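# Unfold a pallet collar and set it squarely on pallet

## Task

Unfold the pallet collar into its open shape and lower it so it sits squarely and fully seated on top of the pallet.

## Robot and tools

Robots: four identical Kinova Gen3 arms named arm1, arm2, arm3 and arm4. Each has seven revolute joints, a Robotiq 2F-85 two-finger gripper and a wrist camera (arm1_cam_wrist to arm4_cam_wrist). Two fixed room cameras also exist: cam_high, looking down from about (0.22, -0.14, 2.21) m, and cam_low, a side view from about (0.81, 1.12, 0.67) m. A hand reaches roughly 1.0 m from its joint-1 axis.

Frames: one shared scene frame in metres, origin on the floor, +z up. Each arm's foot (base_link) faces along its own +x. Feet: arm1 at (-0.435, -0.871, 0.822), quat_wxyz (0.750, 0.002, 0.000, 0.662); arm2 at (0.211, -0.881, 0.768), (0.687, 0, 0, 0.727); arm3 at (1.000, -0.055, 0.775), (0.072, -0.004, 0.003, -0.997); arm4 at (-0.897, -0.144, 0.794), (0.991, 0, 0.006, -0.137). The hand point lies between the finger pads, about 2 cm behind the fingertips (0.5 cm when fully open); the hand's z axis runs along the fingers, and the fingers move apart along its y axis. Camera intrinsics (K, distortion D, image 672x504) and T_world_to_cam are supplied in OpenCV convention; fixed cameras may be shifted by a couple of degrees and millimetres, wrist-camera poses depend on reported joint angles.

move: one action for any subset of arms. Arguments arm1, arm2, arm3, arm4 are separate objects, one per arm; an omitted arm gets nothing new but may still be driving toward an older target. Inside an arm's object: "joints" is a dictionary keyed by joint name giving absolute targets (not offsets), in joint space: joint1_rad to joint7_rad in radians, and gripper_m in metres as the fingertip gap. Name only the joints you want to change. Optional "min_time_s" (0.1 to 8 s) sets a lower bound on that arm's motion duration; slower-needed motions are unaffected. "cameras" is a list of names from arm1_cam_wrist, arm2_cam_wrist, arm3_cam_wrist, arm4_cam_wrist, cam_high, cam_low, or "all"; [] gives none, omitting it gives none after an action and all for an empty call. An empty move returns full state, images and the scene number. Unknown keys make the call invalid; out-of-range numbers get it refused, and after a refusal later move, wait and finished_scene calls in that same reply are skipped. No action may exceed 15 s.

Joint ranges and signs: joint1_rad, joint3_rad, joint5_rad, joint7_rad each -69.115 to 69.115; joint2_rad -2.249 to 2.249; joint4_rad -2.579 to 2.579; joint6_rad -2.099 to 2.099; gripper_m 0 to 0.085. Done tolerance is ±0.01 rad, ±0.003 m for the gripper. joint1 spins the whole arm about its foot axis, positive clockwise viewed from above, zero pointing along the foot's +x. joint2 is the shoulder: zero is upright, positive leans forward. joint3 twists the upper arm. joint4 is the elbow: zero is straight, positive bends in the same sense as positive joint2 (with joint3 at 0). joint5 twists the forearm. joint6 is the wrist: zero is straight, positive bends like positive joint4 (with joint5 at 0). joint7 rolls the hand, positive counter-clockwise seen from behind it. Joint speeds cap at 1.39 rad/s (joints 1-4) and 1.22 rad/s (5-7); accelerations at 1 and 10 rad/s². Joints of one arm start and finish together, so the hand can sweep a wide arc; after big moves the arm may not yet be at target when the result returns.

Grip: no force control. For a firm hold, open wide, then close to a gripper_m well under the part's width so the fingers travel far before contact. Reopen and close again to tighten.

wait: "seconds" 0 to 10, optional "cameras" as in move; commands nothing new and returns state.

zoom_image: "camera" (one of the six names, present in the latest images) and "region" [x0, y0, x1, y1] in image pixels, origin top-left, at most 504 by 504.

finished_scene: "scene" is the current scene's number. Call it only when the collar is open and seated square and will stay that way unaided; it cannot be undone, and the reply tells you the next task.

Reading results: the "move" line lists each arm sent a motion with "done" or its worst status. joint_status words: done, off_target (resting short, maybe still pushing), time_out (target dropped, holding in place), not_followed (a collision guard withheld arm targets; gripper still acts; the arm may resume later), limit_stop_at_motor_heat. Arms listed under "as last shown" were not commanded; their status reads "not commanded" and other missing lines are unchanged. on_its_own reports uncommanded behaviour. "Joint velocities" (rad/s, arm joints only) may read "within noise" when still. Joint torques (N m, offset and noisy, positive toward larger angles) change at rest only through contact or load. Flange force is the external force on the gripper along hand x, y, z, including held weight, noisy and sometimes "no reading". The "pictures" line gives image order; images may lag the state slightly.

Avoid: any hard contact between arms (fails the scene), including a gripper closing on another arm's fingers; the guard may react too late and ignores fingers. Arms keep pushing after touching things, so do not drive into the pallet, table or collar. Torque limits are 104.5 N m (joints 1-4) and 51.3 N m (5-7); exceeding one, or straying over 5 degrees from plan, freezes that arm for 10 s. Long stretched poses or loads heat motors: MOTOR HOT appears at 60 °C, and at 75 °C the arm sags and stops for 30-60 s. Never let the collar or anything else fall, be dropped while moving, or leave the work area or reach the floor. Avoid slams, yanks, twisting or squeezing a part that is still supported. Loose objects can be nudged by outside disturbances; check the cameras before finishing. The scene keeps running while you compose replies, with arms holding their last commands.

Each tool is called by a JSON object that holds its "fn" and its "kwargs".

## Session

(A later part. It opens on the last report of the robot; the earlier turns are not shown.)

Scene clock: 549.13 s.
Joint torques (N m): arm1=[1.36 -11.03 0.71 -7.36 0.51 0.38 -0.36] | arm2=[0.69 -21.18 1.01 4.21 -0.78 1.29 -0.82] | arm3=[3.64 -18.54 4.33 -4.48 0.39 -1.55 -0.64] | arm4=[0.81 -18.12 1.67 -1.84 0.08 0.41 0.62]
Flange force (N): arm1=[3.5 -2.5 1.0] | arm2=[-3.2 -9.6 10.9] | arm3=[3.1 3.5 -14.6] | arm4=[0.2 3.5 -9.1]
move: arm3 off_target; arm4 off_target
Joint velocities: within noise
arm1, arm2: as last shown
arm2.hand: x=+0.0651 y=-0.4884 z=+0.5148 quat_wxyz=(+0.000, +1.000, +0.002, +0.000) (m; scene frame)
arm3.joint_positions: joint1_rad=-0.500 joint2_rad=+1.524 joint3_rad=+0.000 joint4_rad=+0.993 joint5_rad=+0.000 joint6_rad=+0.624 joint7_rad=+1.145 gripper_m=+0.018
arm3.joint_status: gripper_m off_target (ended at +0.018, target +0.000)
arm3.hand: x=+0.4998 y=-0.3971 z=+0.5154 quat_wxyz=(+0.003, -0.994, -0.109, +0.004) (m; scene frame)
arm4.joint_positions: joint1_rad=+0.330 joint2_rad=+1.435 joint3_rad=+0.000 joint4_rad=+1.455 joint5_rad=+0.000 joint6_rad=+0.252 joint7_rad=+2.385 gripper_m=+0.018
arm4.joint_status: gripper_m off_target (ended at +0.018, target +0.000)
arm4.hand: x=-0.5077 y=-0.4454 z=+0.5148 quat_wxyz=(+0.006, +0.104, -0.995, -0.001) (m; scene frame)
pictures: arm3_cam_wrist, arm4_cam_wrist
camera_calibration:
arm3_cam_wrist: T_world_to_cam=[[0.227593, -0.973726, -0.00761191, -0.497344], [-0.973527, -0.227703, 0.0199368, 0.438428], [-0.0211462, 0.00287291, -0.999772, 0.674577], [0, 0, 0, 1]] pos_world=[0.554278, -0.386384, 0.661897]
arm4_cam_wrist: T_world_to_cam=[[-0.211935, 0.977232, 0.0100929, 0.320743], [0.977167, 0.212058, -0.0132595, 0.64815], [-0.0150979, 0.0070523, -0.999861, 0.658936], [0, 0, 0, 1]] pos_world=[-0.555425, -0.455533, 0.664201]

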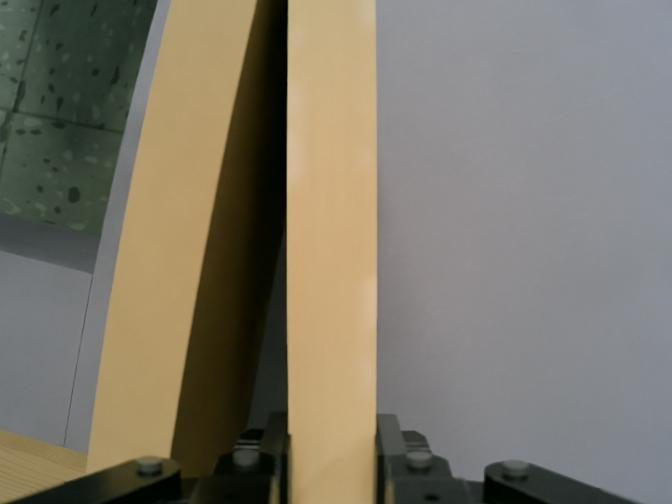

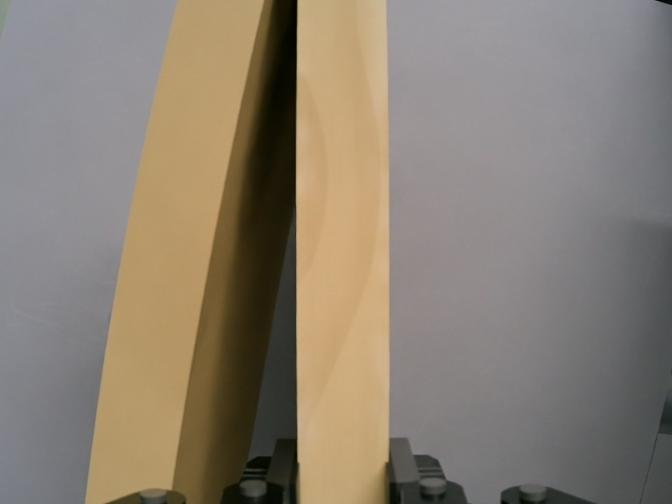

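{"fn": "move", "kwargs": {"arm2": {"joints": {"gripper_m": 0.06}}}}

{"fn": "move", "kwargs": {"arm2": {"joints": {"joint1_rad": -0.3607, "joint2_rad": 1.0032, "joint4_rad": 1.9367, "joint6_rad": 0.2016, "joint7_rad": 2.7279}, "min_time_s": 1.2}}}

{"fn": "move", "kwargs": {"arm3": {"joints": {"joint1_rad": -0.4997, "joint2_rad": 1.3795, "joint4_rad": 1.1064, "joint6_rad": 0.6557, "joint7_rad": 1.1451}, "min_time_s": 1.5}, "arm4": {"joints": {"joint1_rad": 0.3311, "joint2_rad": 1.2809, "joint4_rad": 1.5682, "joint6_rad": 0.2925, "joint7_rad": 2.3861}, "min_time_s": 1.5}, "cameras": ["arm2_cam_wrist", "arm3_cam_wrist", "arm4_cam_wrist", "cam_low", "cam_high"]}}

Scene clock: 576.97 s.
Joint torques (N m): arm1=[1.41 -11.11 0.76 -7.35 0.48 0.37 -0.36] | arm2=[-0.96 -20.57 1.08 1.22 0.05 0.05 0.07] | arm3=[3.15 -18.35 4 -4.83 0.32 -1.87 -0.6] | arm4=[0.9 -17.96 1.77 -1.91 0.06 0.38 0.6]
Flange force (N): arm1=[3.6 -2.3 1.1] | arm2=[0.6 -5.0 3.3] | arm3=[3.7 2.4 -15.9] | arm4=[0.2 3.8 -9.6]
move: arm2 done
Joint velocities: within noise
arm1, arm3, arm4: as last shown
arm2.joint_positions: joint1_rad=-0.361 joint2_rad=+1.361 joint3_rad=+0.000 joint4_rad=+1.761 joint5_rad=+0.000 joint6_rad=+0.020 joint7_rad=+2.728 gripper_m=+0.060
arm2.joint_status: all done
arm2.hand: x=+0.0651 y=-0.4885 z=+0.5148 quat_wxyz=(+0.000, +1.000, +0.002, +0.000) (m; scene frame)
arm3.joint_positions: joint1_rad=-0.500 joint2_rad=+1.524 joint3_rad=+0.000 joint4_rad=+0.994 joint5_rad=+0.000 joint6_rad=+0.624 joint7_rad=+1.145 gripper_m=+0.018
arm4.hand: x=-0.5078 y=-0.4454 z=+0.5147 quat_wxyz=(+0.006, +0.104, -0.995, -0.002) (m; scene frame)
pictures: none

Scene clock: 578.50 s.
Joint torques (N m): arm1=[1.38 -11 0.74 -7.4 0.48 0.39 -0.36] | arm2=[-0.87 -19.42 1.05 -0.35 0.12 0.03 0.02] | arm3=[3.13 -18.34 4.03 -4.84 0.31 -1.86 -0.61] | arm4=[0.9 -18.01 1.79 -1.99 0.07 0.37 0.64]
Flange force (N): arm1=[3.7 -2.7 1.1] | arm2=[0.4 -5.7 1.8] | arm3=[3.8 2.3 -15.9] | arm4=[0.3 4.0 -9.6]
move: arm2 done
Joint velocities: within noise
arm1, arm3, arm4: as last shown
arm2.joint_positions: joint1_rad=-0.361 joint2_rad=+1.003 joint3_rad=+0.000 joint4_rad=+1.937 joint5_rad=+0.000 joint6_rad=+0.202 joint7_rad=+2.728 gripper_m=+0.060
arm2.joint_status: all done
arm2.hand: x=+0.0651 y=-0.4885 z=+0.6598 quat_wxyz=(+0.000, +1.000, +0.002, +0.000) (m; scene frame)
arm4.hand: x=-0.5077 y=-0.4454 z=+0.5148 quat_wxyz=(+0.006, +0.104, -0.995, -0.001) (m; scene frame)
pictures: none

Scene clock: 580.30 s.
Joint torques (N m): arm1=[1.41 -11.03 0.72 -7.33 0.51 0.37 -0.37] | arm2=[-0.97 -19.49 1 -0.4 0.12 -0.01 0.05] | arm3=[-4.91 -34.38 -2.74 -3.9 -1.23 2.81 0.46] | arm4=[6.56 -29.72 7.95 2.04 0.17 4.25 -0.03]
Flange force (N): arm1=[3.6 -2.4 1.0] | arm2=[0.6 -5.7 1.9] | arm3=[-15.3 -2.4 23.1] | arm4=[-15.1 1.5 27.4]
move: arm3 done; arm4 done
Joint velocities: within noise
arm1, arm2: as last shown
arm3.joint_positions: joint1_rad=-0.500 joint2_rad=+1.380 joint3_rad=+0.000 joint4_rad=+1.106 joint5_rad=+0.000 joint6_rad=+0.656 joint7_rad=+1.145 gripper_m=+0.018
arm3.joint_status: all done
arm3.hand: x=+0.4996 y=-0.3977 z=+0.5816 quat_wxyz=(+0.003, -0.994, -0.109, +0.004) (m; scene frame)
arm4.joint_positions: joint1_rad=+0.331 joint2_rad=+1.281 joint3_rad=+0.000 joint4_rad=+1.568 joint5_rad=+0.000 joint6_rad=+0.293 joint7_rad=+2.386 gripper_m=+0.018
arm4.joint_status: all done
arm4.hand: x=-0.5084 y=-0.4452 z=+0.5813 quat_wxyz=(+0.006, +0.104, -0.995, -0.002) (m; scene frame)
pictures: arm2_cam_wrist, arm3_cam_wrist, arm4_cam_wrist, cam_high, cam_low
camera_calibration:
arm2_cam_wrist: T_world_to_cam=[[0.00937528, -0.999954, -0.0017873, -0.489122], [-0.999952, -0.00938056, 0.00297116, 0.113341], [-0.00298779, 0.00175936, -0.999994, 0.805093], [0, 0, 0, 1]] pos_world=[0.120327, -0.489453, 0.803877]
arm3_cam_wrist: T_world_to_cam=[[0.227498, -0.973749, -0.00763236, -0.497223], [-0.973547, -0.227608, 0.0200347, 0.436778], [-0.021246, 0.00287259, -0.99977, 0.740713], [0, 0, 0, 1]] pos_world=[0.554078, -0.386884, 0.727997]
arm4_cam_wrist: T_world_to_cam=[[-0.212026, 0.97721, 0.010311, 0.319605], [0.977146, 0.212153, -0.013315, 0.649768], [-0.015199, 0.00725225, -0.999858, 0.725547], [0, 0, 0, 1]] pos_world=[-0.556125, -0.455433, 0.730801]

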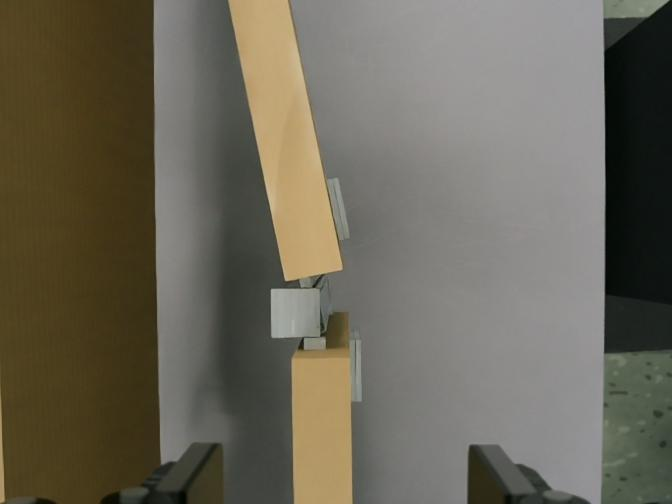

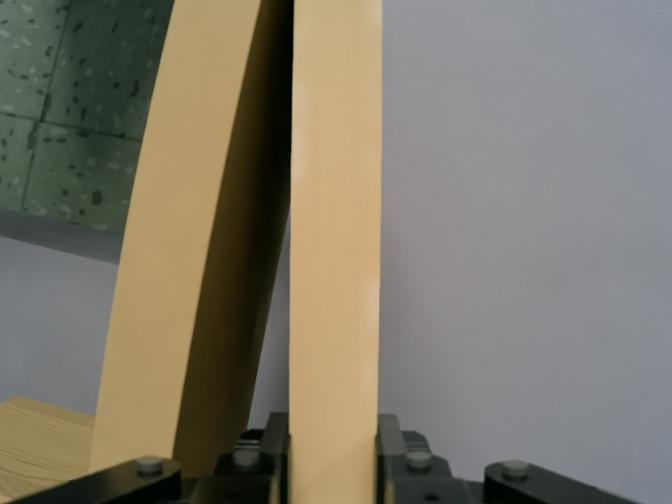

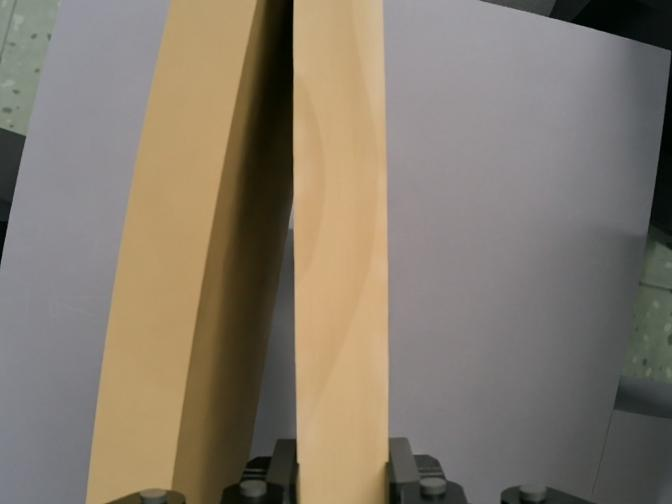

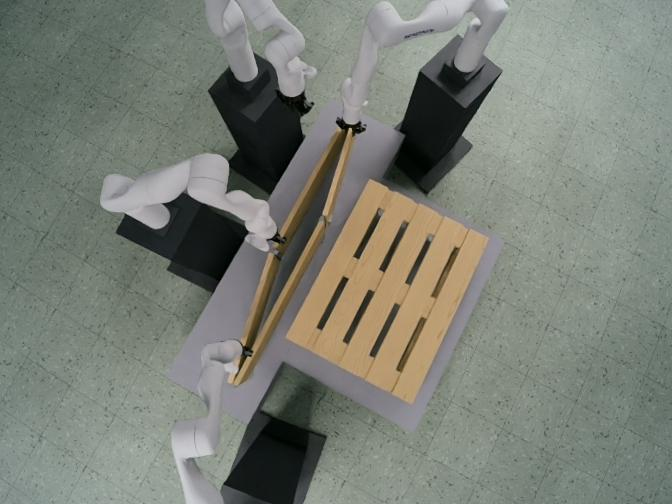

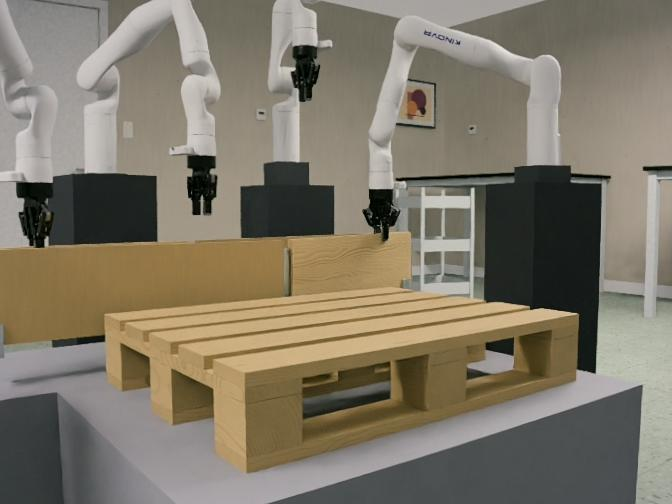

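{"fn": "move", "kwargs": {"arm2": {"joints": {"joint1_rad": -0.1997, "joint2_rad": 0.1520, "joint4_rad": 1.9443, "joint6_rad": 1.0453, "joint7_rad": 2.73}, "min_time_s": 1.5}, "arm3": {"joints": {"joint1_rad": -0.4988, "joint2_rad": 1.2443, "joint4_rad": 1.1808, "joint6_rad": 0.7165, "joint7_rad": 1.1460}, "min_time_s": 1.3}, "arm4": {"joints": {"joint1_rad": 0.3319, "joint2_rad": 1.1293, "joint4_rad": 1.6454, "joint6_rad": 0.3669, "joint7_rad": 2.3868}, "min_time_s": 1.3}}}

{"fn": "move", "kwargs": {"arm3": {"joints": {"joint1_rad": -0.4976, "joint2_rad": 1.1227, "joint4_rad": 1.2165, "joint6_rad": 0.8023, "joint7_rad": 1.1471}, "min_time_s": 1.3}, "arm4": {"joints": {"joint1_rad": 0.3326, "joint2_rad": 0.9846, "joint4_rad": 1.6884, "joint6_rad": 0.4686, "joint7_rad": 2.3876}, "min_time_s": 1.3}}}

{"fn": "move", "kwargs": {"arm3": {"joints": {"joint1_rad": -0.4216, "joint2_rad": 1.0795, "joint4_rad": 1.3350, "joint6_rad": 0.7270, "joint7_rad": 1.3340}, "min_time_s": 1.2}, "arm4": {"joints": {"joint1_rad": 0.2903, "joint2_rad": 0.9705, "joint4_rad": 1.7382, "joint6_rad": 0.4328, "joint7_rad": 2.4560}, "min_time_s": 1.2}, "cameras": ["arm3_cam_wrist", "arm4_cam_wrist", "cam_low", "cam_high"]}}

Scene clock: 604.07 s.
Joint torques (N m): arm1=[1.41 -11.05 0.79 -7.38 0.49 0.39 -0.36] | arm2=[-1.02 -11.24 0.66 -6.29 0.19 -0.01 -0.01] | arm3=[-4.95 -34.75 -2.91 -4.74 -1.44 2.87 0.47] | arm4=[6.62 -29.87 7.87 0.82 0.33 4.33 0.02]
Flange force (N): arm1=[3.7 -2.5 1.1] | arm2=[-0.2 -5.2 -3.0] | arm3=[-15.1 -2.6 22.9] | arm4=[-15.3 1.6 27.5]
move: arm2 done; arm3 done; arm4 done
Joint velocities: within noise
arm1: as last shown
arm2.joint_positions: joint1_rad=-0.200 joint2_rad=+0.152 joint3_rad=+0.000 joint4_rad=+1.944 joint5_rad=+0.000 joint6_rad=+1.045 joint7_rad=+2.730 gripper_m=+0.060
arm2.joint_status: all done
arm2.hand: x=+0.1506 y=-0.5497 z=+0.9998 quat_wxyz=(+0.000, +0.997, -0.078, +0.000) (m; scene frame)
arm3.joint_positions: joint1_rad=-0.499 joint2_rad=+1.244 joint3_rad=+0.000 joint4_rad=+1.181 joint5_rad=+0.000 joint6_rad=+0.716 joint7_rad=+1.146 gripper_m=+0.018
arm3.joint_status: all done
arm3.hand: x=+0.4997 y=-0.3978 z=+0.6486 quat_wxyz=(+0.003, -0.994, -0.109, +0.004) (m; scene frame)
arm4.joint_positions: joint1_rad=+0.332 joint2_rad=+1.129 joint3_rad=+0.000 joint4_rad=+1.645 joint5_rad=+0.000 joint6_rad=+0.367 joint7_rad=+2.387 gripper_m=+0.018
arm4.joint_status: all done
arm4.hand: x=-0.5084 y=-0.4453 z=+0.6484 quat_wxyz=(+0.006, +0.104, -0.995, -0.002) (m; scene frame)
pictures: none

Scene clock: 605.67 s.
Joint torques (N m): arm1=[1.41 -11.08 0.73 -7.38 0.48 0.4 -0.35] | arm2=[-0.95 -11.34 0.51 -6.41 0.15 0.05 0.09] | arm3=[-4.9 -35.18 -2.92 -6.17 -1.66 2.79 0.46] | arm4=[6.51 -30.14 7.64 -0.99 0.49 4.31 0.01]
Flange force (N): arm1=[3.7 -2.5 1.2] | arm2=[-0.5 -4.9 -2.4] | arm3=[-14.4 -2.7 22.6] | arm4=[-15.3 1.3 28.0]
move: arm3 done; arm4 done
Joint velocities: within noise
arm1.joint_positions: joint1_rad=+0.202 joint2_rad=+0.257 joint3_rad=+0.000 joint4_rad=+2.014 joint5_rad=+0.000 joint6_rad=+0.870 joint7_rad=+0.300 gripper_m=+0.026
arm1.joint_status: not commanded
arm1.hand: x=-0.2993 y=-0.5504 z=+1.0005 quat_wxyz=(+0.001, -0.013, -1.000, -0.002) (m; scene frame)
arm2: as last shown
arm3.joint_positions: joint1_rad=-0.498 joint2_rad=+1.123 joint3_rad=+0.000 joint4_rad=+1.216 joint5_rad=+0.000 joint6_rad=+0.802 joint7_rad=+1.147 gripper_m=+0.018
arm3.joint_status: all done
arm3.hand: x=+0.4996 y=-0.3977 z=+0.7146 quat_wxyz=(+0.003, -0.994, -0.109, +0.004) (m; scene frame)
arm4.joint_positions: joint1_rad=+0.333 joint2_rad=+0.985 joint3_rad=+0.000 joint4_rad=+1.688 joint5_rad=+0.000 joint6_rad=+0.469 joint7_rad=+2.388 gripper_m=+0.018
arm4.joint_status: all done
arm4.hand: x=-0.5083 y=-0.4453 z=+0.7143 quat_wxyz=(+0.006, +0.104, -0.995, -0.002) (m; scene frame)
pictures: none

Scene clock: 607.20 s.
Joint torques (N m): arm1=[1.42 -11.07 0.69 -7.39 0.5 0.38 -0.37] | arm2=[-0.95 -11.29 0.63 -6.36 0.17 0.03 0.09] | arm3=[-4.8 -33.32 -2.96 -4.42 -1.16 3.17 0.83] | arm4=[6.16 -28.86 7.33 0.19 0.54 4.75 0.12]
Flange force (N): arm1=[3.6 -2.5 1.1] | arm2=[-0.6 -4.9 -2.7] | arm3=[-14.8 -4.7 22.7] | arm4=[-15.5 -0.2 28.0]
move: arm3 done; arm4 done
Joint velocities: within noise
arm1, arm2: as last shown
arm3.joint_positions: joint1_rad=-0.422 joint2_rad=+1.080 joint3_rad=+0.000 joint4_rad=+1.335 joint5_rad=+0.000 joint6_rad=+0.727 joint7_rad=+1.334 gripper_m=+0.018
arm3.joint_status: all done
arm3.hand: x=+0.4964 y=-0.3452 z=+0.7147 quat_wxyz=(+0.003, -0.986, -0.164, +0.004) (m; scene frame)
arm4.joint_positions: joint1_rad=+0.290 joint2_rad=+0.970 joint3_rad=+0.000 joint4_rad=+1.738 joint5_rad=+0.000 joint6_rad=+0.433 joint7_rad=+2.456 gripper_m=+0.018
arm4.joint_status: all done
arm4.hand: x=-0.5072 y=-0.4214 z=+0.7144 quat_wxyz=(+0.006, +0.159, -0.987, -0.002) (m; scene frame)
pictures: arm3_cam_wrist, arm4_cam_wrist, cam_high, cam_low
camera_calibration:
arm3_cam_wrist: T_world_to_cam=[[0.333922, -0.942564, -0.0083149, -0.485959], [-0.942369, -0.334023, 0.0192107, 0.391273], [-0.0208847, 0.00142081, -0.999781, 0.872945], [0, 0, 0, 1]] pos_world=[0.549227, -0.328594, 0.861196]
arm4_cam_wrist: T_world_to_cam=[[-0.318639, 0.947807, 0.0114707, 0.227869], [0.947747, 0.318772, -0.0126769, 0.674797], [-0.0156718, 0.00683191, -0.999854, 0.85799], [0, 0, 0, 1]] pos_world=[-0.553482, -0.436944, 0.863806]

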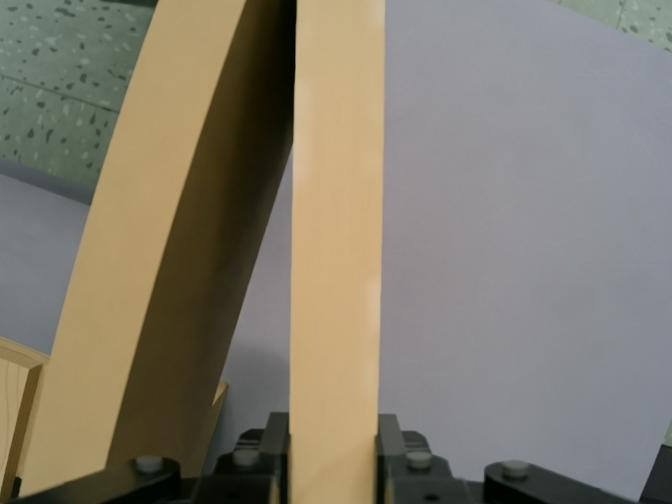

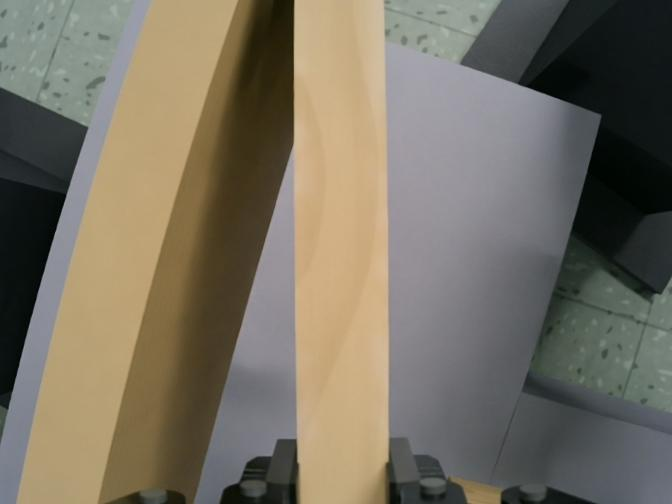

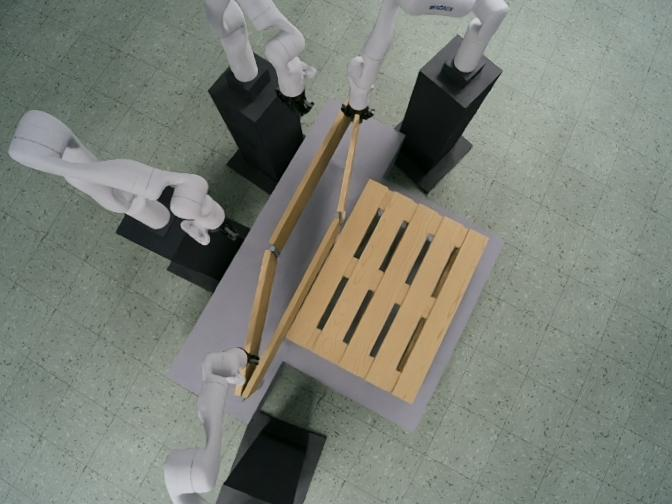

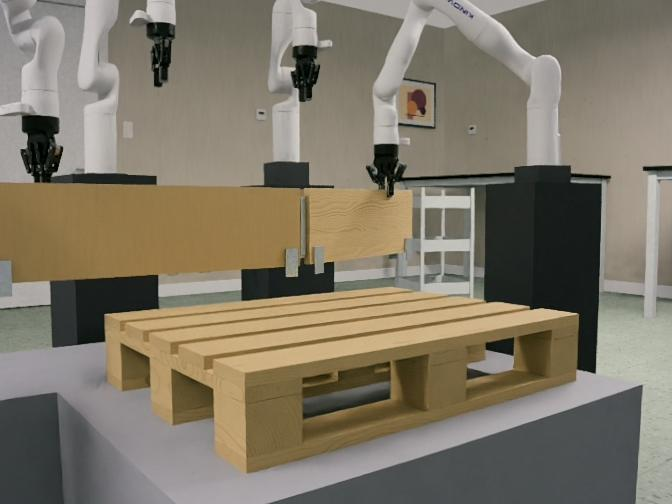

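{"fn": "move", "kwargs": {"arm3": {"joints": {"joint1_rad": -0.3382, "joint2_rad": 1.0501, "joint4_rad": 1.4202, "joint6_rad": 0.6712, "joint7_rad": 1.5291}, "min_time_s": 1.2}, "arm4": {"joints": {"joint1_rad": 0.2431, "joint2_rad": 0.9600, "joint4_rad": 1.7778, "joint6_rad": 0.4038, "joint7_rad": 2.5206}, "min_time_s": 1.2}}}

{"fn": "move", "kwargs": {"arm3": {"joints": {"joint1_rad": -0.2496, "joint2_rad": 1.0314, "joint4_rad": 1.4762, "joint6_rad": 0.6340, "joint7_rad": 1.7311}, "min_time_s": 1.2}, "arm4": {"joints": {"joint1_rad": 0.1927, "joint2_rad": 0.9519, "joint4_rad": 1.8080, "joint6_rad": 0.3817, "joint7_rad": 2.5836}, "min_time_s": 1.2}}}

{"fn": "move", "kwargs": {"arm3": {"joints": {"joint1_rad": -0.1574, "joint2_rad": 1.0222, "joint4_rad": 1.5051, "joint6_rad": 0.6143, "joint7_rad": 1.9368}, "min_time_s": 1.2}, "arm4": {"joints": {"joint1_rad": 0.1379, "joint2_rad": 0.9466, "joint4_rad": 1.8299, "joint6_rad": 0.3651, "joint7_rad": 2.6422}, "min_time_s": 1.2}, "cameras": ["arm3_cam_wrist", "arm4_cam_wrist", "cam_high", "cam_low"]}}

Scene clock: 610.90 s.
Joint torques (N m): arm1=[1.45 -10.98 0.74 -7.39 0.49 0.35 -0.36] | arm2=[-0.89 -11.36 0.7 -6.42 0.16 0.04 0.04] | arm3=[-2.96 -33.36 -1.43 -5.64 -0.47 2.01 0.85] | arm4=[4.5 -29.41 5.24 -1.38 0.04 3.66 0.16]
Flange force (N): arm1=[3.8 -2.6 0.9] | arm2=[-0.6 -4.9 -2.4] | arm3=[-9.7 -4.4 22.4] | arm4=[-11.0 -0.1 27.9]
move: arm3 done; arm4 done
Joint velocities: within noise
arm1, arm2: as last shown
arm3.joint_positions: joint1_rad=-0.338 joint2_rad=+1.050 joint3_rad=+0.000 joint4_rad=+1.420 joint5_rad=+0.000 joint6_rad=+0.671 joint7_rad=+1.529 gripper_m=+0.018
arm3.joint_status: all done
arm3.hand: x=+0.4911 y=-0.2933 z=+0.7146 quat_wxyz=(+0.004, -0.976, -0.219, +0.004) (m; scene frame)
arm4.joint_positions: joint1_rad=+0.243 joint2_rad=+0.960 joint3_rad=+0.000 joint4_rad=+1.778 joint5_rad=+0.000 joint6_rad=+0.404 joint7_rad=+2.521 gripper_m=+0.018
arm4.joint_status: all done
arm4.hand: x=-0.5040 y=-0.3972 z=+0.7143 quat_wxyz=(+0.006, +0.214, -0.977, -0.002) (m; scene frame)
pictures: none

Scene clock: 612.43 s.
Joint torques (N m): arm1=[1.39 -11.02 0.76 -7.34 0.51 0.36 -0.34] | arm2=[-0.97 -11.34 0.58 -6.42 0.18 -0.03 0.01] | arm3=[-1.71 -33.43 -0.3 -6.72 -0.1 1.17 0.82] | arm4=[3.33 -30.01 3.97 -2.77 -0.28 2.74 0.07]
Flange force (N): arm1=[3.7 -2.4 0.9] | arm2=[-0.3 -5.0 -2.7] | arm3=[-5.8 -3.5 22.2] | arm4=[-7.4 0.4 28.1]
move: arm3 done; arm4 done
Joint velocities: within noise
arm1, arm2: as last shown
arm3.joint_positions: joint1_rad=-0.250 joint2_rad=+1.031 joint3_rad=+0.000 joint4_rad=+1.476 joint5_rad=+0.000 joint6_rad=+0.634 joint7_rad=+1.731 gripper_m=+0.018
arm3.joint_status: all done
arm3.hand: x=+0.4844 y=-0.2423 z=+0.7146 quat_wxyz=(+0.004, -0.962, -0.274, +0.003) (m; scene frame)
arm4.joint_positions: joint1_rad=+0.193 joint2_rad=+0.952 joint3_rad=+0.000 joint4_rad=+1.808 joint5_rad=+0.000 joint6_rad=+0.382 joint7_rad=+2.584 gripper_m=+0.018
arm4.joint_status: all done
arm4.hand: x=-0.4992 y=-0.3732 z=+0.7144 quat_wxyz=(+0.006, +0.269, -0.963, -0.003) (m; scene frame)
pictures: none

Scene clock: 613.97 s.
Joint torques (N m): arm1=[1.39 -11.06 0.78 -7.38 0.49 0.38 -0.35] | arm2=[-0.99 -11.24 0.62 -6.4 0.12 0.07 0.07] | arm3=[-0.93 -33.86 0.55 -7.76 0.12 0.43 0.67] | arm4=[2.66 -30.51 3.21 -3.86 -0.48 1.98 0.03]
Flange force (N): arm1=[3.7 -2.5 1.1] | arm2=[-0.4 -4.8 -2.5] | arm3=[-3.4 -2.6 22.2] | arm4=[-5.3 1.1 28.1]
move: arm3 done; arm4 done
Joint velocities: within noise
arm1, arm2: as last shown
arm3.joint_positions: joint1_rad=-0.157 joint2_rad=+1.022 joint3_rad=+0.000 joint4_rad=+1.505 joint5_rad=+0.000 joint6_rad=+0.614 joint7_rad=+1.937 gripper_m=+0.018
arm3.joint_status: all done
arm3.hand: x=+0.4760 y=-0.1921 z=+0.7147 quat_wxyz=(+0.004, -0.945, -0.328, +0.003) (m; scene frame)
arm4.joint_positions: joint1_rad=+0.138 joint2_rad=+0.947 joint3_rad=+0.000 joint4_rad=+1.830 joint5_rad=+0.000 joint6_rad=+0.365 joint7_rad=+2.642 gripper_m=+0.018
arm4.joint_status: all done
arm4.hand: x=-0.4929 y=-0.3486 z=+0.7143 quat_wxyz=(+0.006, +0.323, -0.946, -0.003) (m; scene frame)
pictures: arm3_cam_wrist, arm4_cam_wrist, cam_high, cam_low
camera_calibration:
arm3_cam_wrist: T_world_to_cam=[[0.627983, -0.778164, -0.00988634, -0.442081], [-0.778001, -0.628057, 0.0160843, 0.29078], [-0.0187254, -0.00240911, -0.999822, 0.870495], [0, 0, 0, 1]] pos_world=[0.520147, -0.159288, 0.861293]
arm4_cam_wrist: T_world_to_cam=[[-0.615408, 0.788064, 0.0151377, -0.041153], [0.788018, 0.615568, -0.0102149, 0.660974], [-0.0173682, 0.00564246, -0.999833, 0.856392], [0, 0, 0, 1]] pos_world=[-0.531311, -0.379275, 0.863624]

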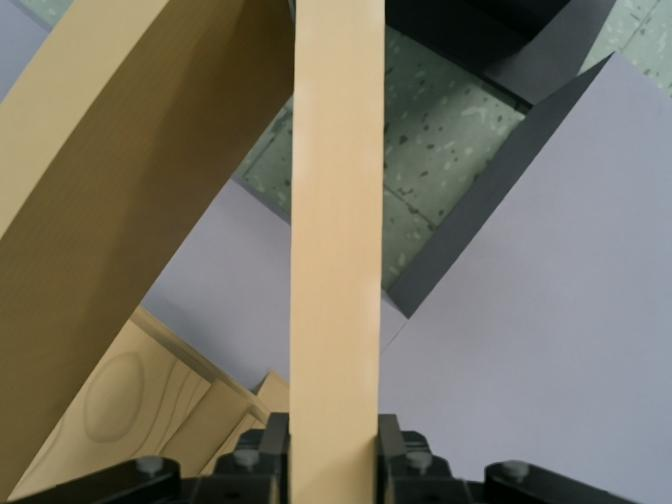

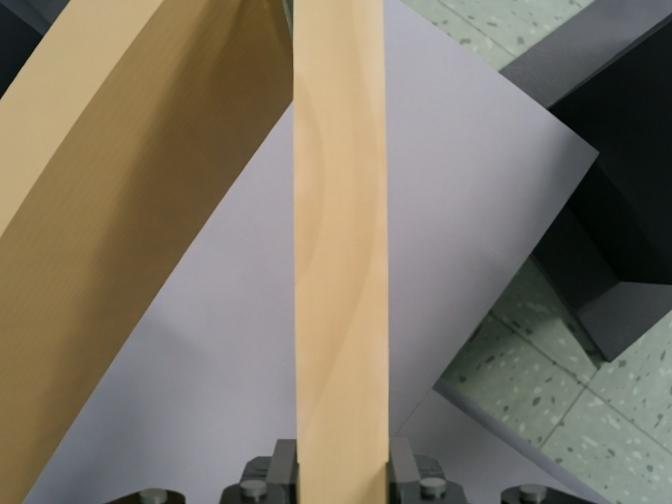

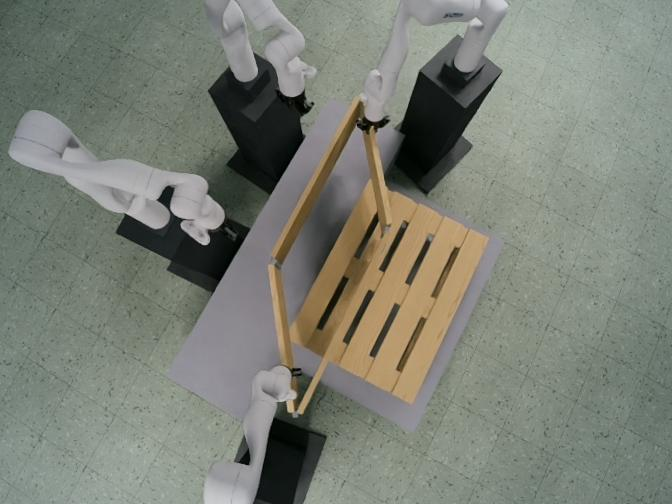

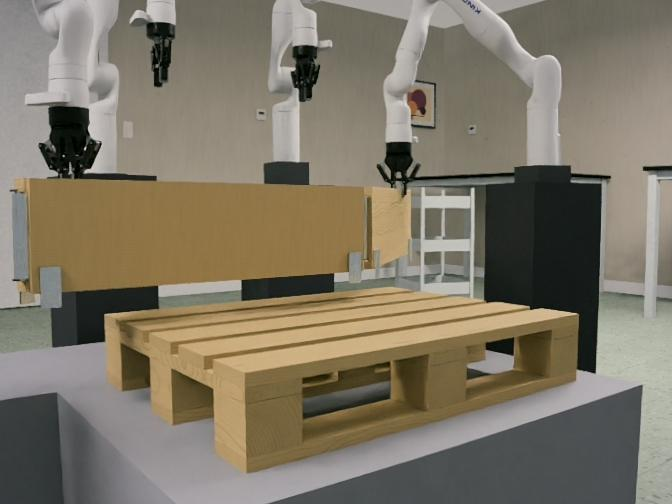

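{"fn": "move", "kwargs": {"arm3": {"joints": {"joint1_rad": -0.0643, "joint2_rad": 1.0217, "joint4_rad": 1.5082, "joint6_rad": 0.6117, "joint7_rad": 2.1433}, "min_time_s": 1.2}, "arm4": {"joints": {"joint1_rad": 0.0789, "joint2_rad": 0.9430, "joint4_rad": 1.8437, "joint6_rad": 0.3549, "joint7_rad": 2.6967}, "min_time_s": 1.2}}}

{"fn": "move", "kwargs": {"arm3": {"joints": {"joint1_rad": 0.0270, "joint2_rad": 1.0299, "joint4_rad": 1.4863, "joint6_rad": 0.6254, "joint7_rad": 2.3480}, "min_time_s": 1.2}, "arm4": {"joints": {"joint1_rad": 0.0162, "joint2_rad": 0.9417, "joint4_rad": 1.8490, "joint6_rad": 0.3510, "joint7_rad": 2.7474}, "min_time_s": 1.2}}}

{"fn": "move", "kwargs": {"arm3": {"joints": {"joint1_rad": 0.1142, "joint2_rad": 1.0460, "joint4_rad": 1.4407, "joint6_rad": 0.6548, "joint7_rad": 2.5487}, "min_time_s": 1.2}, "arm4": {"joints": {"joint1_rad": -0.0496, "joint2_rad": 0.9424, "joint4_rad": 1.8450, "joint6_rad": 0.3541, "joint7_rad": 2.7951}, "min_time_s": 1.2}}}

{"fn": "move", "kwargs": {"arm3": {"joints": {"joint1_rad": 0.1952, "joint2_rad": 1.0704, "joint4_rad": 1.3727, "joint6_rad": 0.6985, "joint7_rad": 2.7432}, "min_time_s": 1.2}, "arm4": {"joints": {"joint1_rad": -0.1178, "joint2_rad": 0.9452, "joint4_rad": 1.8318, "joint6_rad": 0.3645, "joint7_rad": 2.8404}, "min_time_s": 1.2}, "cameras": ["arm3_cam_wrist", "arm4_cam_wrist", "cam_high", "cam_low"]}}

Scene clock: 618.73 s.
Joint torques (N m): arm1=[1.46 -11.02 0.74 -7.34 0.49 0.37 -0.37] | arm2=[-1.02 -11.28 0.57 -6.43 0.14 0.01 0.05] | arm3=[-0.71 -34.26 0.94 -8.43 0.23 0.01 0.63] | arm4=[2.45 -30.63 2.96 -4.32 -0.6 1.55 -0.05]
Flange force (N): arm1=[3.7 -2.4 0.9] | arm2=[-0.2 -4.9 -2.6] | arm3=[-2.0 -2.3 22.2] | arm4=[-4.5 1.3 27.9]
move: arm3 done; arm4 done
Joint velocities: within noise
arm1, arm2: as last shown
arm3.joint_positions: joint1_rad=-0.064 joint2_rad=+1.022 joint3_rad=+0.000 joint4_rad=+1.508 joint5_rad=+0.000 joint6_rad=+0.612 joint7_rad=+2.143 gripper_m=+0.018
arm3.joint_status: all done
arm3.hand: x=+0.4663 y=-0.1426 z=+0.7147 quat_wxyz=(+0.004, -0.925, -0.381, +0.003) (m; scene frame)
arm4.joint_positions: joint1_rad=+0.079 joint2_rad=+0.943 joint3_rad=+0.000 joint4_rad=+1.844 joint5_rad=+0.000 joint6_rad=+0.355 joint7_rad=+2.697 gripper_m=+0.018
arm4.joint_status: all done
arm4.hand: x=-0.4852 y=-0.3229 z=+0.7143 quat_wxyz=(+0.006, +0.376, -0.926, -0.003) (m; scene frame)
pictures: none

Scene clock: 620.27 s.
Joint torques (N m): arm1=[1.45 -11.04 0.75 -7.38 0.51 0.37 -0.34] | arm2=[-0.96 -11.27 0.69 -6.47 0.15 -0.01 0.05] | arm3=[-0.5 -35.14 1.12 -9.53 0.18 -0.46 0.53] | arm4=[2.08 -31.06 2.49 -5.18 -0.67 1.06 -0.13]
Flange force (N): arm1=[3.8 -2.5 1.1] | arm2=[-0.4 -4.6 -2.6] | arm3=[-0.5 -1.3 22.2] | arm4=[-3.2 2.2 27.8]
move: arm3 done; arm4 done
Joint velocities: within noise
arm1, arm2: as last shown
arm3.joint_positions: joint1_rad=+0.027 joint2_rad=+1.030 joint3_rad=+0.000 joint4_rad=+1.486 joint5_rad=+0.000 joint6_rad=+0.625 joint7_rad=+2.348 gripper_m=+0.018
arm3.joint_status: all done
arm3.hand: x=+0.4553 y=-0.0943 z=+0.7146 quat_wxyz=(+0.004, -0.902, -0.433, +0.003) (m; scene frame)
arm4.joint_positions: joint1_rad=+0.016 joint2_rad=+0.942 joint3_rad=+0.000 joint4_rad=+1.849 joint5_rad=+0.000 joint6_rad=+0.351 joint7_rad=+2.747 gripper_m=+0.018
arm4.joint_status: all done
arm4.hand: x=-0.4762 y=-0.2962 z=+0.7143 quat_wxyz=(+0.005, +0.428, -0.904, -0.004) (m; scene frame)
pictures: none

Scene clock: 621.80 s.
Joint torques (N m): arm1=[1.43 -11.04 0.79 -7.38 0.5 0.36 -0.36] | arm2=[-0.93 -11.23 0.65 -6.45 0.13 0.04 0.1] | arm3=[-0.35 -36.52 1.18 -11.17 -0.02 -1.14 0.35] | arm4=[1.86 -32.02 2.22 -6.52 -0.93 0.36 -0.29]
Flange force (N): arm1=[3.8 -2.5 1.0] | arm2=[-0.6 -4.5 -2.5] | arm3=[1.0 0.6 22.2] | arm4=[-2.0 3.6 28.0]
move: arm3 done; arm4 done
Joint velocities: within noise
arm1: as last shown
arm2.joint_positions: joint1_rad=-0.200 joint2_rad=+0.152 joint3_rad=+0.000 joint4_rad=+1.944 joint5_rad=+0.000 joint6_rad=+1.045 joint7_rad=+2.730 gripper_m=+0.060
arm2.joint_status: not commanded
arm2.hand: x=+0.1506 y=-0.5497 z=+0.9998 quat_wxyz=(+0.000, +0.997, -0.078, +0.000) (m; scene frame)
arm3.joint_positions: joint1_rad=+0.114 joint2_rad=+1.046 joint3_rad=+0.000 joint4_rad=+1.441 joint5_rad=+0.000 joint6_rad=+0.655 joint7_rad=+2.549 gripper_m=+0.018
arm3.joint_status: all done
arm3.hand: x=+0.4430 y=-0.0472 z=+0.7147 quat_wxyz=(+0.005, -0.876, -0.483, +0.002) (m; scene frame)
arm4.joint_positions: joint1_rad=-0.050 joint2_rad=+0.942 joint3_rad=+0.000 joint4_rad=+1.845 joint5_rad=+0.000 joint6_rad=+0.354 joint7_rad=+2.795 gripper_m=+0.018
arm4.joint_status: all done
arm4.hand: x=-0.4659 y=-0.2684 z=+0.7143 quat_wxyz=(+0.005, +0.479, -0.878, -0.004) (m; scene frame)
pictures: none

Scene clock: 623.33 s.
Joint torques (N m): arm1=[1.43 -11 0.75 -7.36 0.51 0.36 -0.33] | arm2=[-1.03 -11.29 0.62 -6.47 0.15 0.03 0.03] | arm3=[-0.42 -37.98 1.1 -12.54 -0.2 -1.57 0.24] | arm4=[1.92 -32.61 2.26 -7.55 -1.13 -0.1 -0.45]
Flange force (N): arm1=[3.8 -2.5 0.9] | arm2=[-0.2 -4.8 -2.4] | arm3=[1.6 2.1 22.4] | arm4=[-1.6 4.8 27.6]
move: arm3 done; arm4 done
Joint velocities: within noise
arm1.joint_positions: joint1_rad=+0.202 joint2_rad=+0.257 joint3_rad=+0.000 joint4_rad=+2.014 joint5_rad=+0.000 joint6_rad=+0.870 joint7_rad=+0.300 gripper_m=+0.026
arm1.joint_status: not commanded
arm1.hand: x=-0.2993 y=-0.5504 z=+1.0005 quat_wxyz=(+0.001, -0.013, -1.000, -0.002) (m; scene frame)
arm2: as last shown
arm3.joint_positions: joint1_rad=+0.195 joint2_rad=+1.070 joint3_rad=+0.000 joint4_rad=+1.373 joint5_rad=+0.000 joint6_rad=+0.699 joint7_rad=+2.743 gripper_m=+0.018
arm3.joint_status: all done
arm3.hand: x=+0.4298 y=-0.0014 z=+0.7147 quat_wxyz=(+0.005, -0.847, -0.532, +0.002) (m; scene frame)
arm4.joint_positions: joint1_rad=-0.118 joint2_rad=+0.945 joint3_rad=+0.000 joint4_rad=+1.832 joint5_rad=+0.000 joint6_rad=+0.365 joint7_rad=+2.840 gripper_m=+0.018
arm4.joint_status: all done
arm4.hand: x=-0.4547 y=-0.2392 z=+0.7144 quat_wxyz=(+0.005, +0.528, -0.849, -0.004) (m; scene frame)
pictures: arm3_cam_wrist, arm4_cam_wrist, cam_high, cam_low
camera_calibration:
arm3_cam_wrist: T_world_to_cam=[[0.905567, -0.424083, -0.0101567, -0.383332], [-0.423972, -0.905603, 0.0114066, 0.225373], [-0.0140353, -0.00602333, -0.999883, 0.868153], [0, 0, 0, 1]] pos_world=[0.454869, 0.046763, 0.861588]
arm4_cam_wrist: T_world_to_cam=[[-0.898609, 0.438378, 0.0180508, -0.318369], [0.438358, 0.898785, -0.00524958, 0.468898], [-0.0185251, 0.00319538, -0.999823, 0.855401], [0, 0, 0, 1]] pos_world=[-0.475788, -0.284606, 0.863459]

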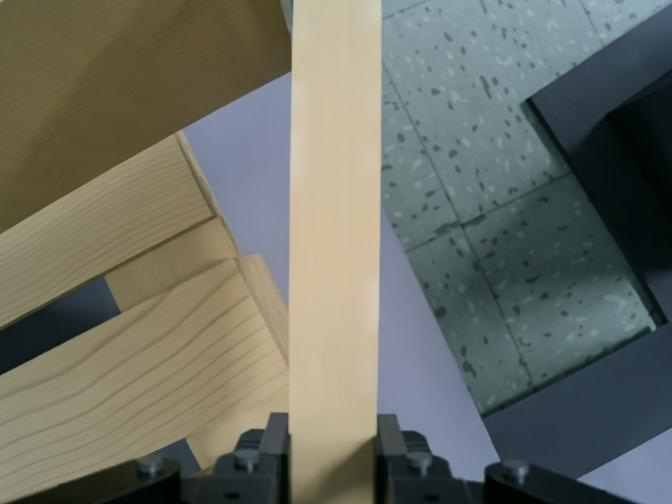

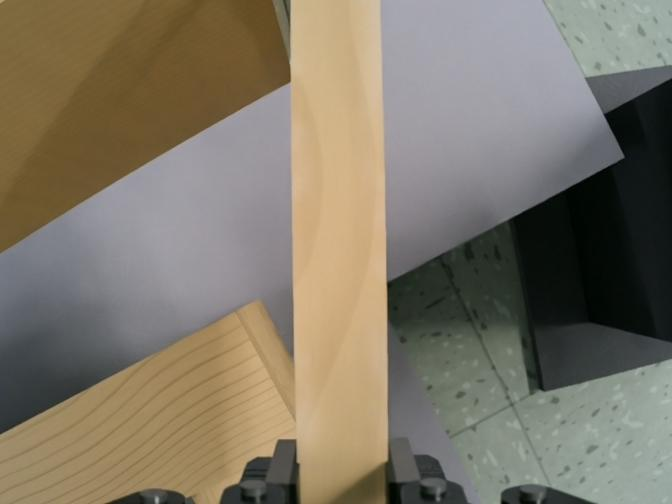

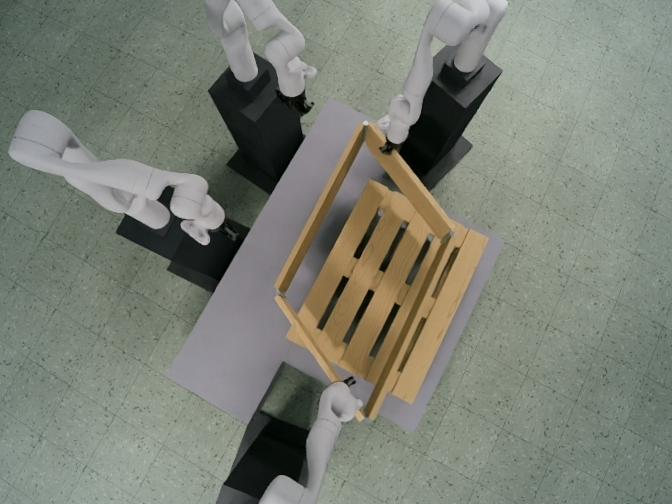

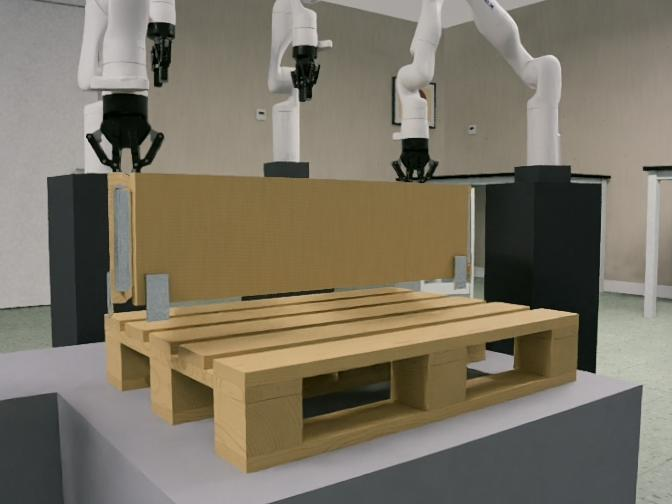

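{"fn": "move", "kwargs": {"arm3": {"joints": {"joint1_rad": 0.2691, "joint2_rad": 1.1030, "joint4_rad": 1.2835, "joint6_rad": 0.7551, "joint7_rad": 2.9305}, "min_time_s": 1.2}, "arm4": {"joints": {"joint1_rad": -0.1878, "joint2_rad": 0.9510, "joint4_rad": 1.8089, "joint6_rad": 0.3817, "joint7_rad": 2.8838}, "min_time_s": 1.2}}}

{"fn": "move", "kwargs": {"arm3": {"joints": {"joint1_rad": 0.3357, "joint2_rad": 1.1438, "joint4_rad": 1.1749, "joint6_rad": 0.8229, "joint7_rad": 3.1106}, "min_time_s": 1.2}, "arm4": {"joints": {"joint1_rad": -0.2583, "joint2_rad": 0.9599, "joint4_rad": 1.7737, "joint6_rad": 0.4080, "joint7_rad": 2.9268}, "min_time_s": 1.2}, "cameras": ["cam_high", "cam_low"]}}

Scene clock: 630.83 s.
Joint torques (N m): arm1=[1.41 -11.04 0.77 -7.37 0.51 0.37 -0.35] | arm2=[-1 -11.32 0.72 -6.43 0.21 0.04 0.07] | arm3=[-0.57 -39.76 0.87 -14.06 -0.5 -2.02 0.09] | arm4=[1.98 -33.31 2.18 -8.49 -1.31 -0.42 -0.6]
Flange force (N): arm1=[3.7 -2.5 1.0] | arm2=[-0.5 -4.8 -2.4] | arm3=[1.9 3.9 22.6] | arm4=[-1.3 6.0 27.5]
move: arm3 done; arm4 done
Joint velocities: within noise
arm1, arm2: as last shown
arm3.joint_positions: joint1_rad=+0.269 joint2_rad=+1.103 joint3_rad=+0.000 joint4_rad=+1.284 joint5_rad=+0.000 joint6_rad=+0.755 joint7_rad=+2.931 gripper_m=+0.018
arm3.joint_status: all done
arm3.hand: x=+0.4158 y=+0.0430 z=+0.7148 quat_wxyz=(+0.005, -0.815, -0.579, +0.002) (m; scene frame)
arm4.joint_positions: joint1_rad=-0.188 joint2_rad=+0.951 joint3_rad=+0.000 joint4_rad=+1.809 joint5_rad=+0.000 joint6_rad=+0.382 joint7_rad=+2.884 gripper_m=+0.018
arm4.joint_status: all done
arm4.hand: x=-0.4428 y=-0.2085 z=+0.7143 quat_wxyz=(+0.005, +0.575, -0.818, -0.004) (m; scene frame)
pictures: none

Scene clock: 632.37 s.
Joint torques (N m): arm1=[1.41 -11.03 0.77 -7.34 0.47 0.34 -0.36] | arm2=[-0.99 -11.39 0.66 -6.44 0.15 0.04 0.12] | arm3=[-0.91 -41.26 0.5 -15.27 -0.95 -2.2 -0.12] | arm4=[2.22 -34.52 2.5 -9.85 -1.36 -0.95 -0.75]
Flange force (N): arm1=[3.7 -2.4 0.9] | arm2=[-0.7 -4.9 -2.3] | arm3=[2.0 5.8 22.5] | arm4=[-1.5 7.4 27.5]
move: arm3 done; arm4 done
Joint velocities: within noise
arm1, arm2: as last shown
arm3.joint_positions: joint1_rad=+0.336 joint2_rad=+1.144 joint3_rad=+0.000 joint4_rad=+1.175 joint5_rad=+0.000 joint6_rad=+0.823 joint7_rad=+3.111 gripper_m=+0.018
arm3.joint_status: all done
arm3.hand: x=+0.4016 y=+0.0858 z=+0.7148 quat_wxyz=(+0.005, -0.781, -0.624, +0.002) (m; scene frame)
arm4.joint_positions: joint1_rad=-0.258 joint2_rad=+0.960 joint3_rad=+0.000 joint4_rad=+1.774 joint5_rad=+0.000 joint6_rad=+0.408 joint7_rad=+2.927 gripper_m=+0.018
arm4.joint_status: all done
arm4.hand: x=-0.4296 y=-0.1764 z=+0.7143 quat_wxyz=(+0.004, +0.621, -0.784, -0.005) (m; scene frame)
pictures: cam_high, cam_low

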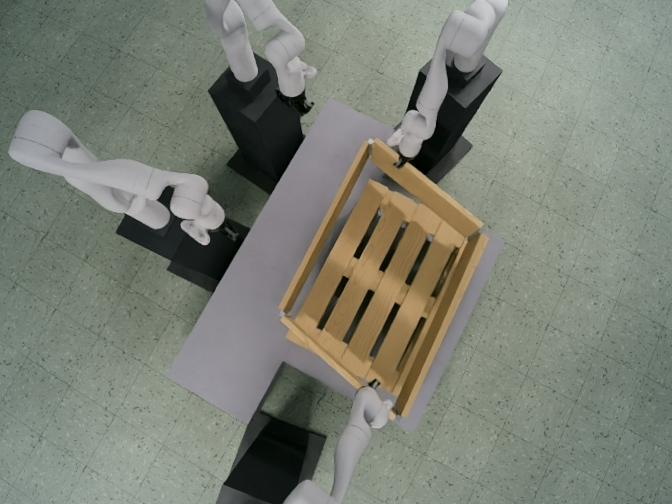

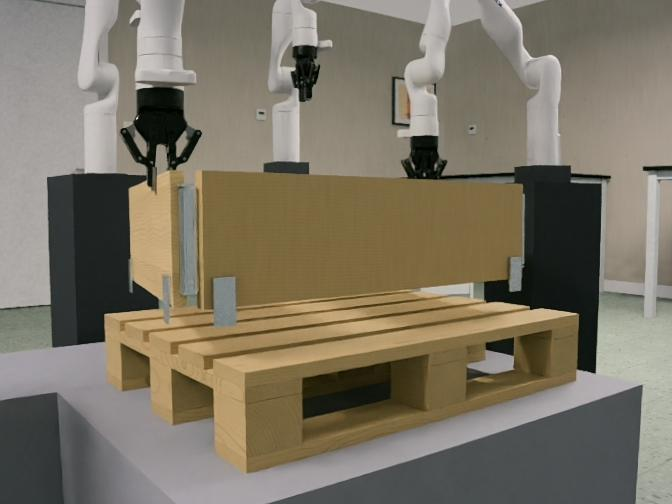

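{"fn": "move", "kwargs": {"arm3": {"joints": {"joint1_rad": 0.3946, "joint2_rad": 1.1958, "joint4_rad": 1.0401, "joint6_rad": 0.9057, "joint7_rad": 3.2829}, "min_time_s": 1.2}, "arm4": {"joints": {"joint1_rad": -0.3289, "joint2_rad": 0.9718, "joint4_rad": 1.7292, "joint6_rad": 0.4405, "joint7_rad": 2.9696}, "min_time_s": 1.2}}}

{"fn": "move", "kwargs": {"arm3": {"joints": {"joint1_rad": 0.4468, "joint2_rad": 1.2597, "joint4_rad": 0.8792, "joint6_rad": 1.0027, "joint7_rad": 3.4485}, "min_time_s": 1.2}, "arm4": {"joints": {"joint1_rad": -0.3982, "joint2_rad": 0.9881, "joint4_rad": 1.6716, "joint6_rad": 0.4819, "joint7_rad": 3.0138}, "min_time_s": 1.2}, "cameras": ["arm3_cam_wrist", "arm4_cam_wrist", "cam_high", "cam_low"]}}

{"fn": "zoom_image", "kwargs": {"camera": "cam_low", "region": [80, 150, 584, 484]}}

{"fn": "zoom_image", "kwargs": {"camera": "cam_high", "region": [260, 130, 510, 430]}}

Scene clock: 635.40 s.
Joint torques (N m): arm1=[1.43 -11.08 0.76 -7.34 0.5 0.35 -0.34] | arm2=[-0.94 -11.29 0.61 -6.35 0.11 0.02 0.04] | arm3=[-1.2 -43.14 0.12 -16.66 -1.35 -2.47 -0.28] | arm4=[2.65 -35.72 2.7 -11.12 -1.55 -1.36 -1.02]
Flange force (N): arm1=[3.7 -2.3 1.0] | arm2=[-0.5 -5.0 -2.7] | arm3=[1.2 7.9 22.6] | arm4=[-2.0 8.6 27.5]
move: arm3 done; arm4 done
Joint velocities: within noise
arm1, arm2: as last shown
arm3.joint_positions: joint1_rad=+0.395 joint2_rad=+1.196 joint3_rad=+0.000 joint4_rad=+1.040 joint5_rad=+0.000 joint6_rad=+0.906 joint7_rad=+3.283 gripper_m=+0.018
arm3.joint_status: all done
arm3.hand: x=+0.3863 y=+0.1270 z=+0.7148 quat_wxyz=(+0.005, -0.744, -0.668, +0.001) (m; scene frame)
arm4.joint_positions: joint1_rad=-0.329 joint2_rad=+0.972 joint3_rad=+0.000 joint4_rad=+1.729 joint5_rad=+0.000 joint6_rad=+0.441 joint7_rad=+2.970 gripper_m=+0.018
arm4.joint_status: all done
arm4.hand: x=-0.4162 y=-0.1426 z=+0.7143 quat_wxyz=(+0.004, +0.664, -0.748, -0.005) (m; scene frame)
pictures: none

Scene clock: 636.93 s.
Joint torques (N m): arm1=[1.42 -11.01 0.73 -7.34 0.51 0.34 -0.35] | arm2=[-0.97 -11.31 0.6 -6.45 0.23 0.04 0.08] | arm3=[-1.79 -45.41 -0.29 -18.2 -1.79 -2.95 -0.52] | arm4=[2.98 -37.21 3.13 -12.62 -1.69 -1.72 -1.2]
Flange force (N): arm1=[3.7 -2.4 0.8] | arm2=[-0.4 -4.8 -2.4] | arm3=[0.4 9.9 22.9] | arm4=[-2.5 10.3 27.7]
move: arm3 done; arm4 done
Joint velocities: within noise
arm1, arm2: as last shown
arm3.joint_positions: joint1_rad=+0.447 joint2_rad=+1.260 joint3_rad=+0.000 joint4_rad=+0.879 joint5_rad=+0.000 joint6_rad=+1.003 joint7_rad=+3.449 gripper_m=+0.018
arm3.joint_status: all done
arm3.hand: x=+0.3711 y=+0.1667 z=+0.7147 quat_wxyz=(+0.005, -0.705, -0.709, +0.001) (m; scene frame)
arm4.joint_positions: joint1_rad=-0.398 joint2_rad=+0.988 joint3_rad=+0.000 joint4_rad=+1.672 joint5_rad=+0.000 joint6_rad=+0.482 joint7_rad=+3.014 gripper_m=+0.018
arm4.joint_status: all done
arm4.hand: x=-0.4021 y=-0.1073 z=+0.7143 quat_wxyz=(+0.004, +0.705, -0.709, -0.005) (m; scene frame)
pictures: arm3_cam_wrist, arm4_cam_wrist, cam_high, cam_low
camera_calibration:
arm3_cam_wrist: T_world_to_cam=[[0.99984, 0.0156878, -0.00855068, -0.368285], [0.0157492, -0.99985, 0.00716743, 0.208251], [-0.00843696, -0.00730096, -0.999938, 0.866579], [0, 0, 0, 1]] pos_world=[0.372258, 0.220324, 0.861883]
arm4_cam_wrist: T_world_to_cam=[[-0.999826, -0.0000864185, 0.0186525, -0.417087], [-0.0000761393, 1, 0.000551799, 0.157586], [-0.0186526, 0.000550283, -0.999826, 0.855453], [0, 0, 0, 1]] pos_world=[-0.401046, -0.158093, 0.862997]

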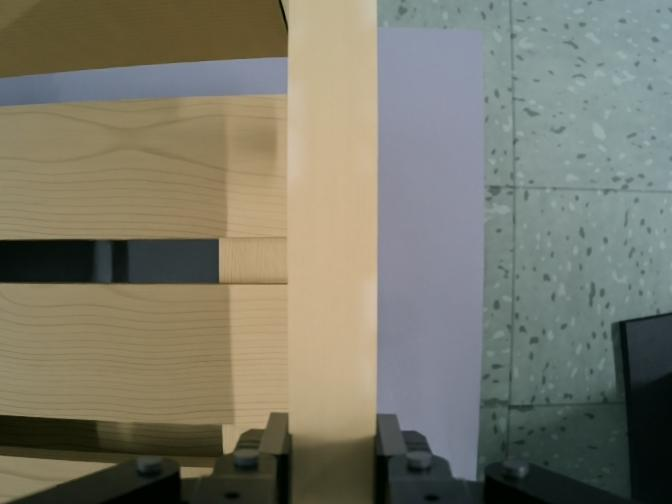

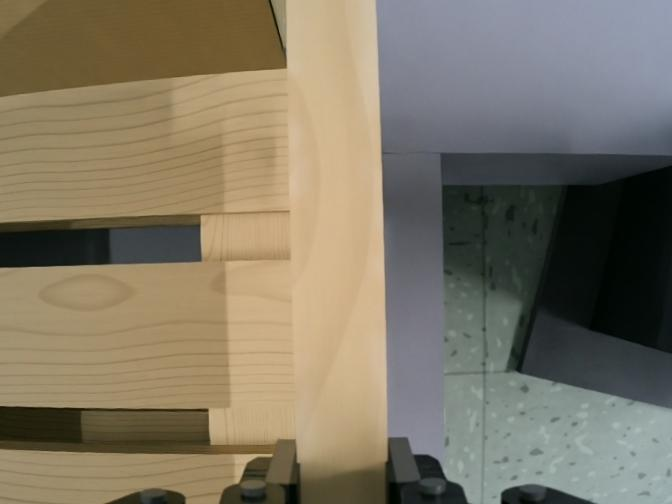

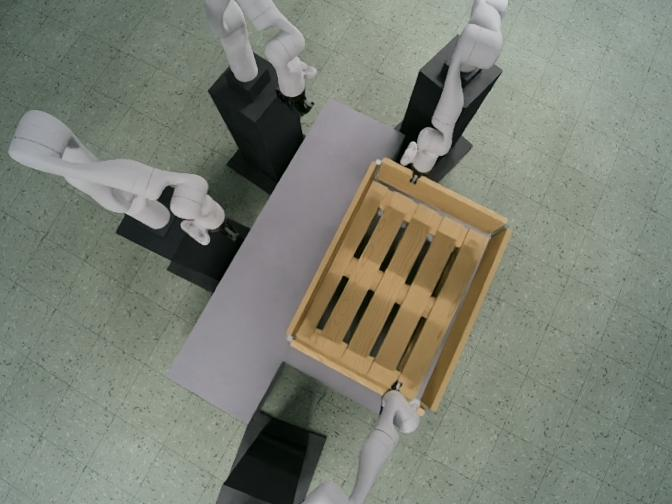

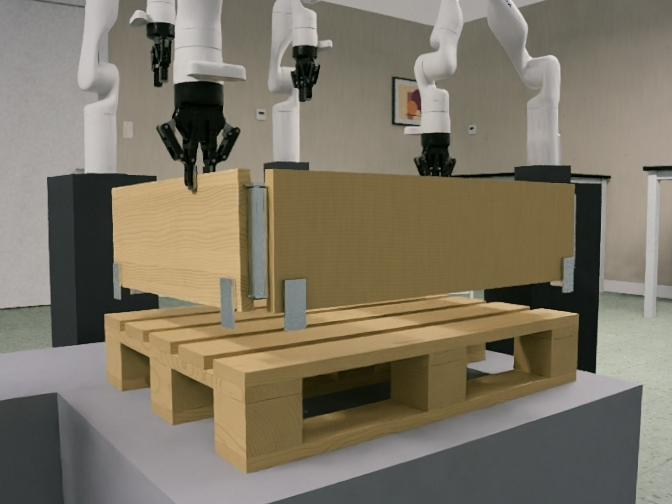

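Scaled by 1.000.

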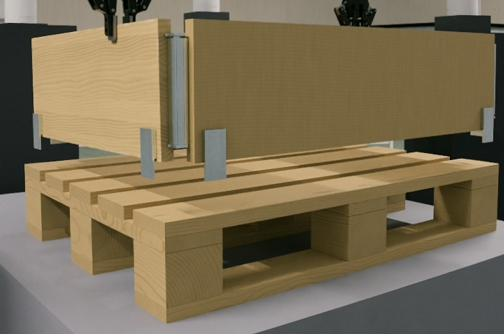

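Scaled by 1.680 from the camera's 672x504 image, which has a finer 960x720 frame.

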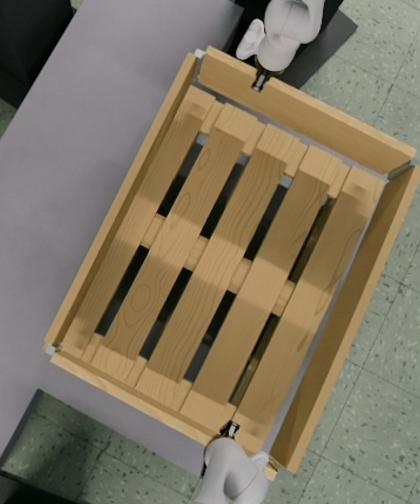

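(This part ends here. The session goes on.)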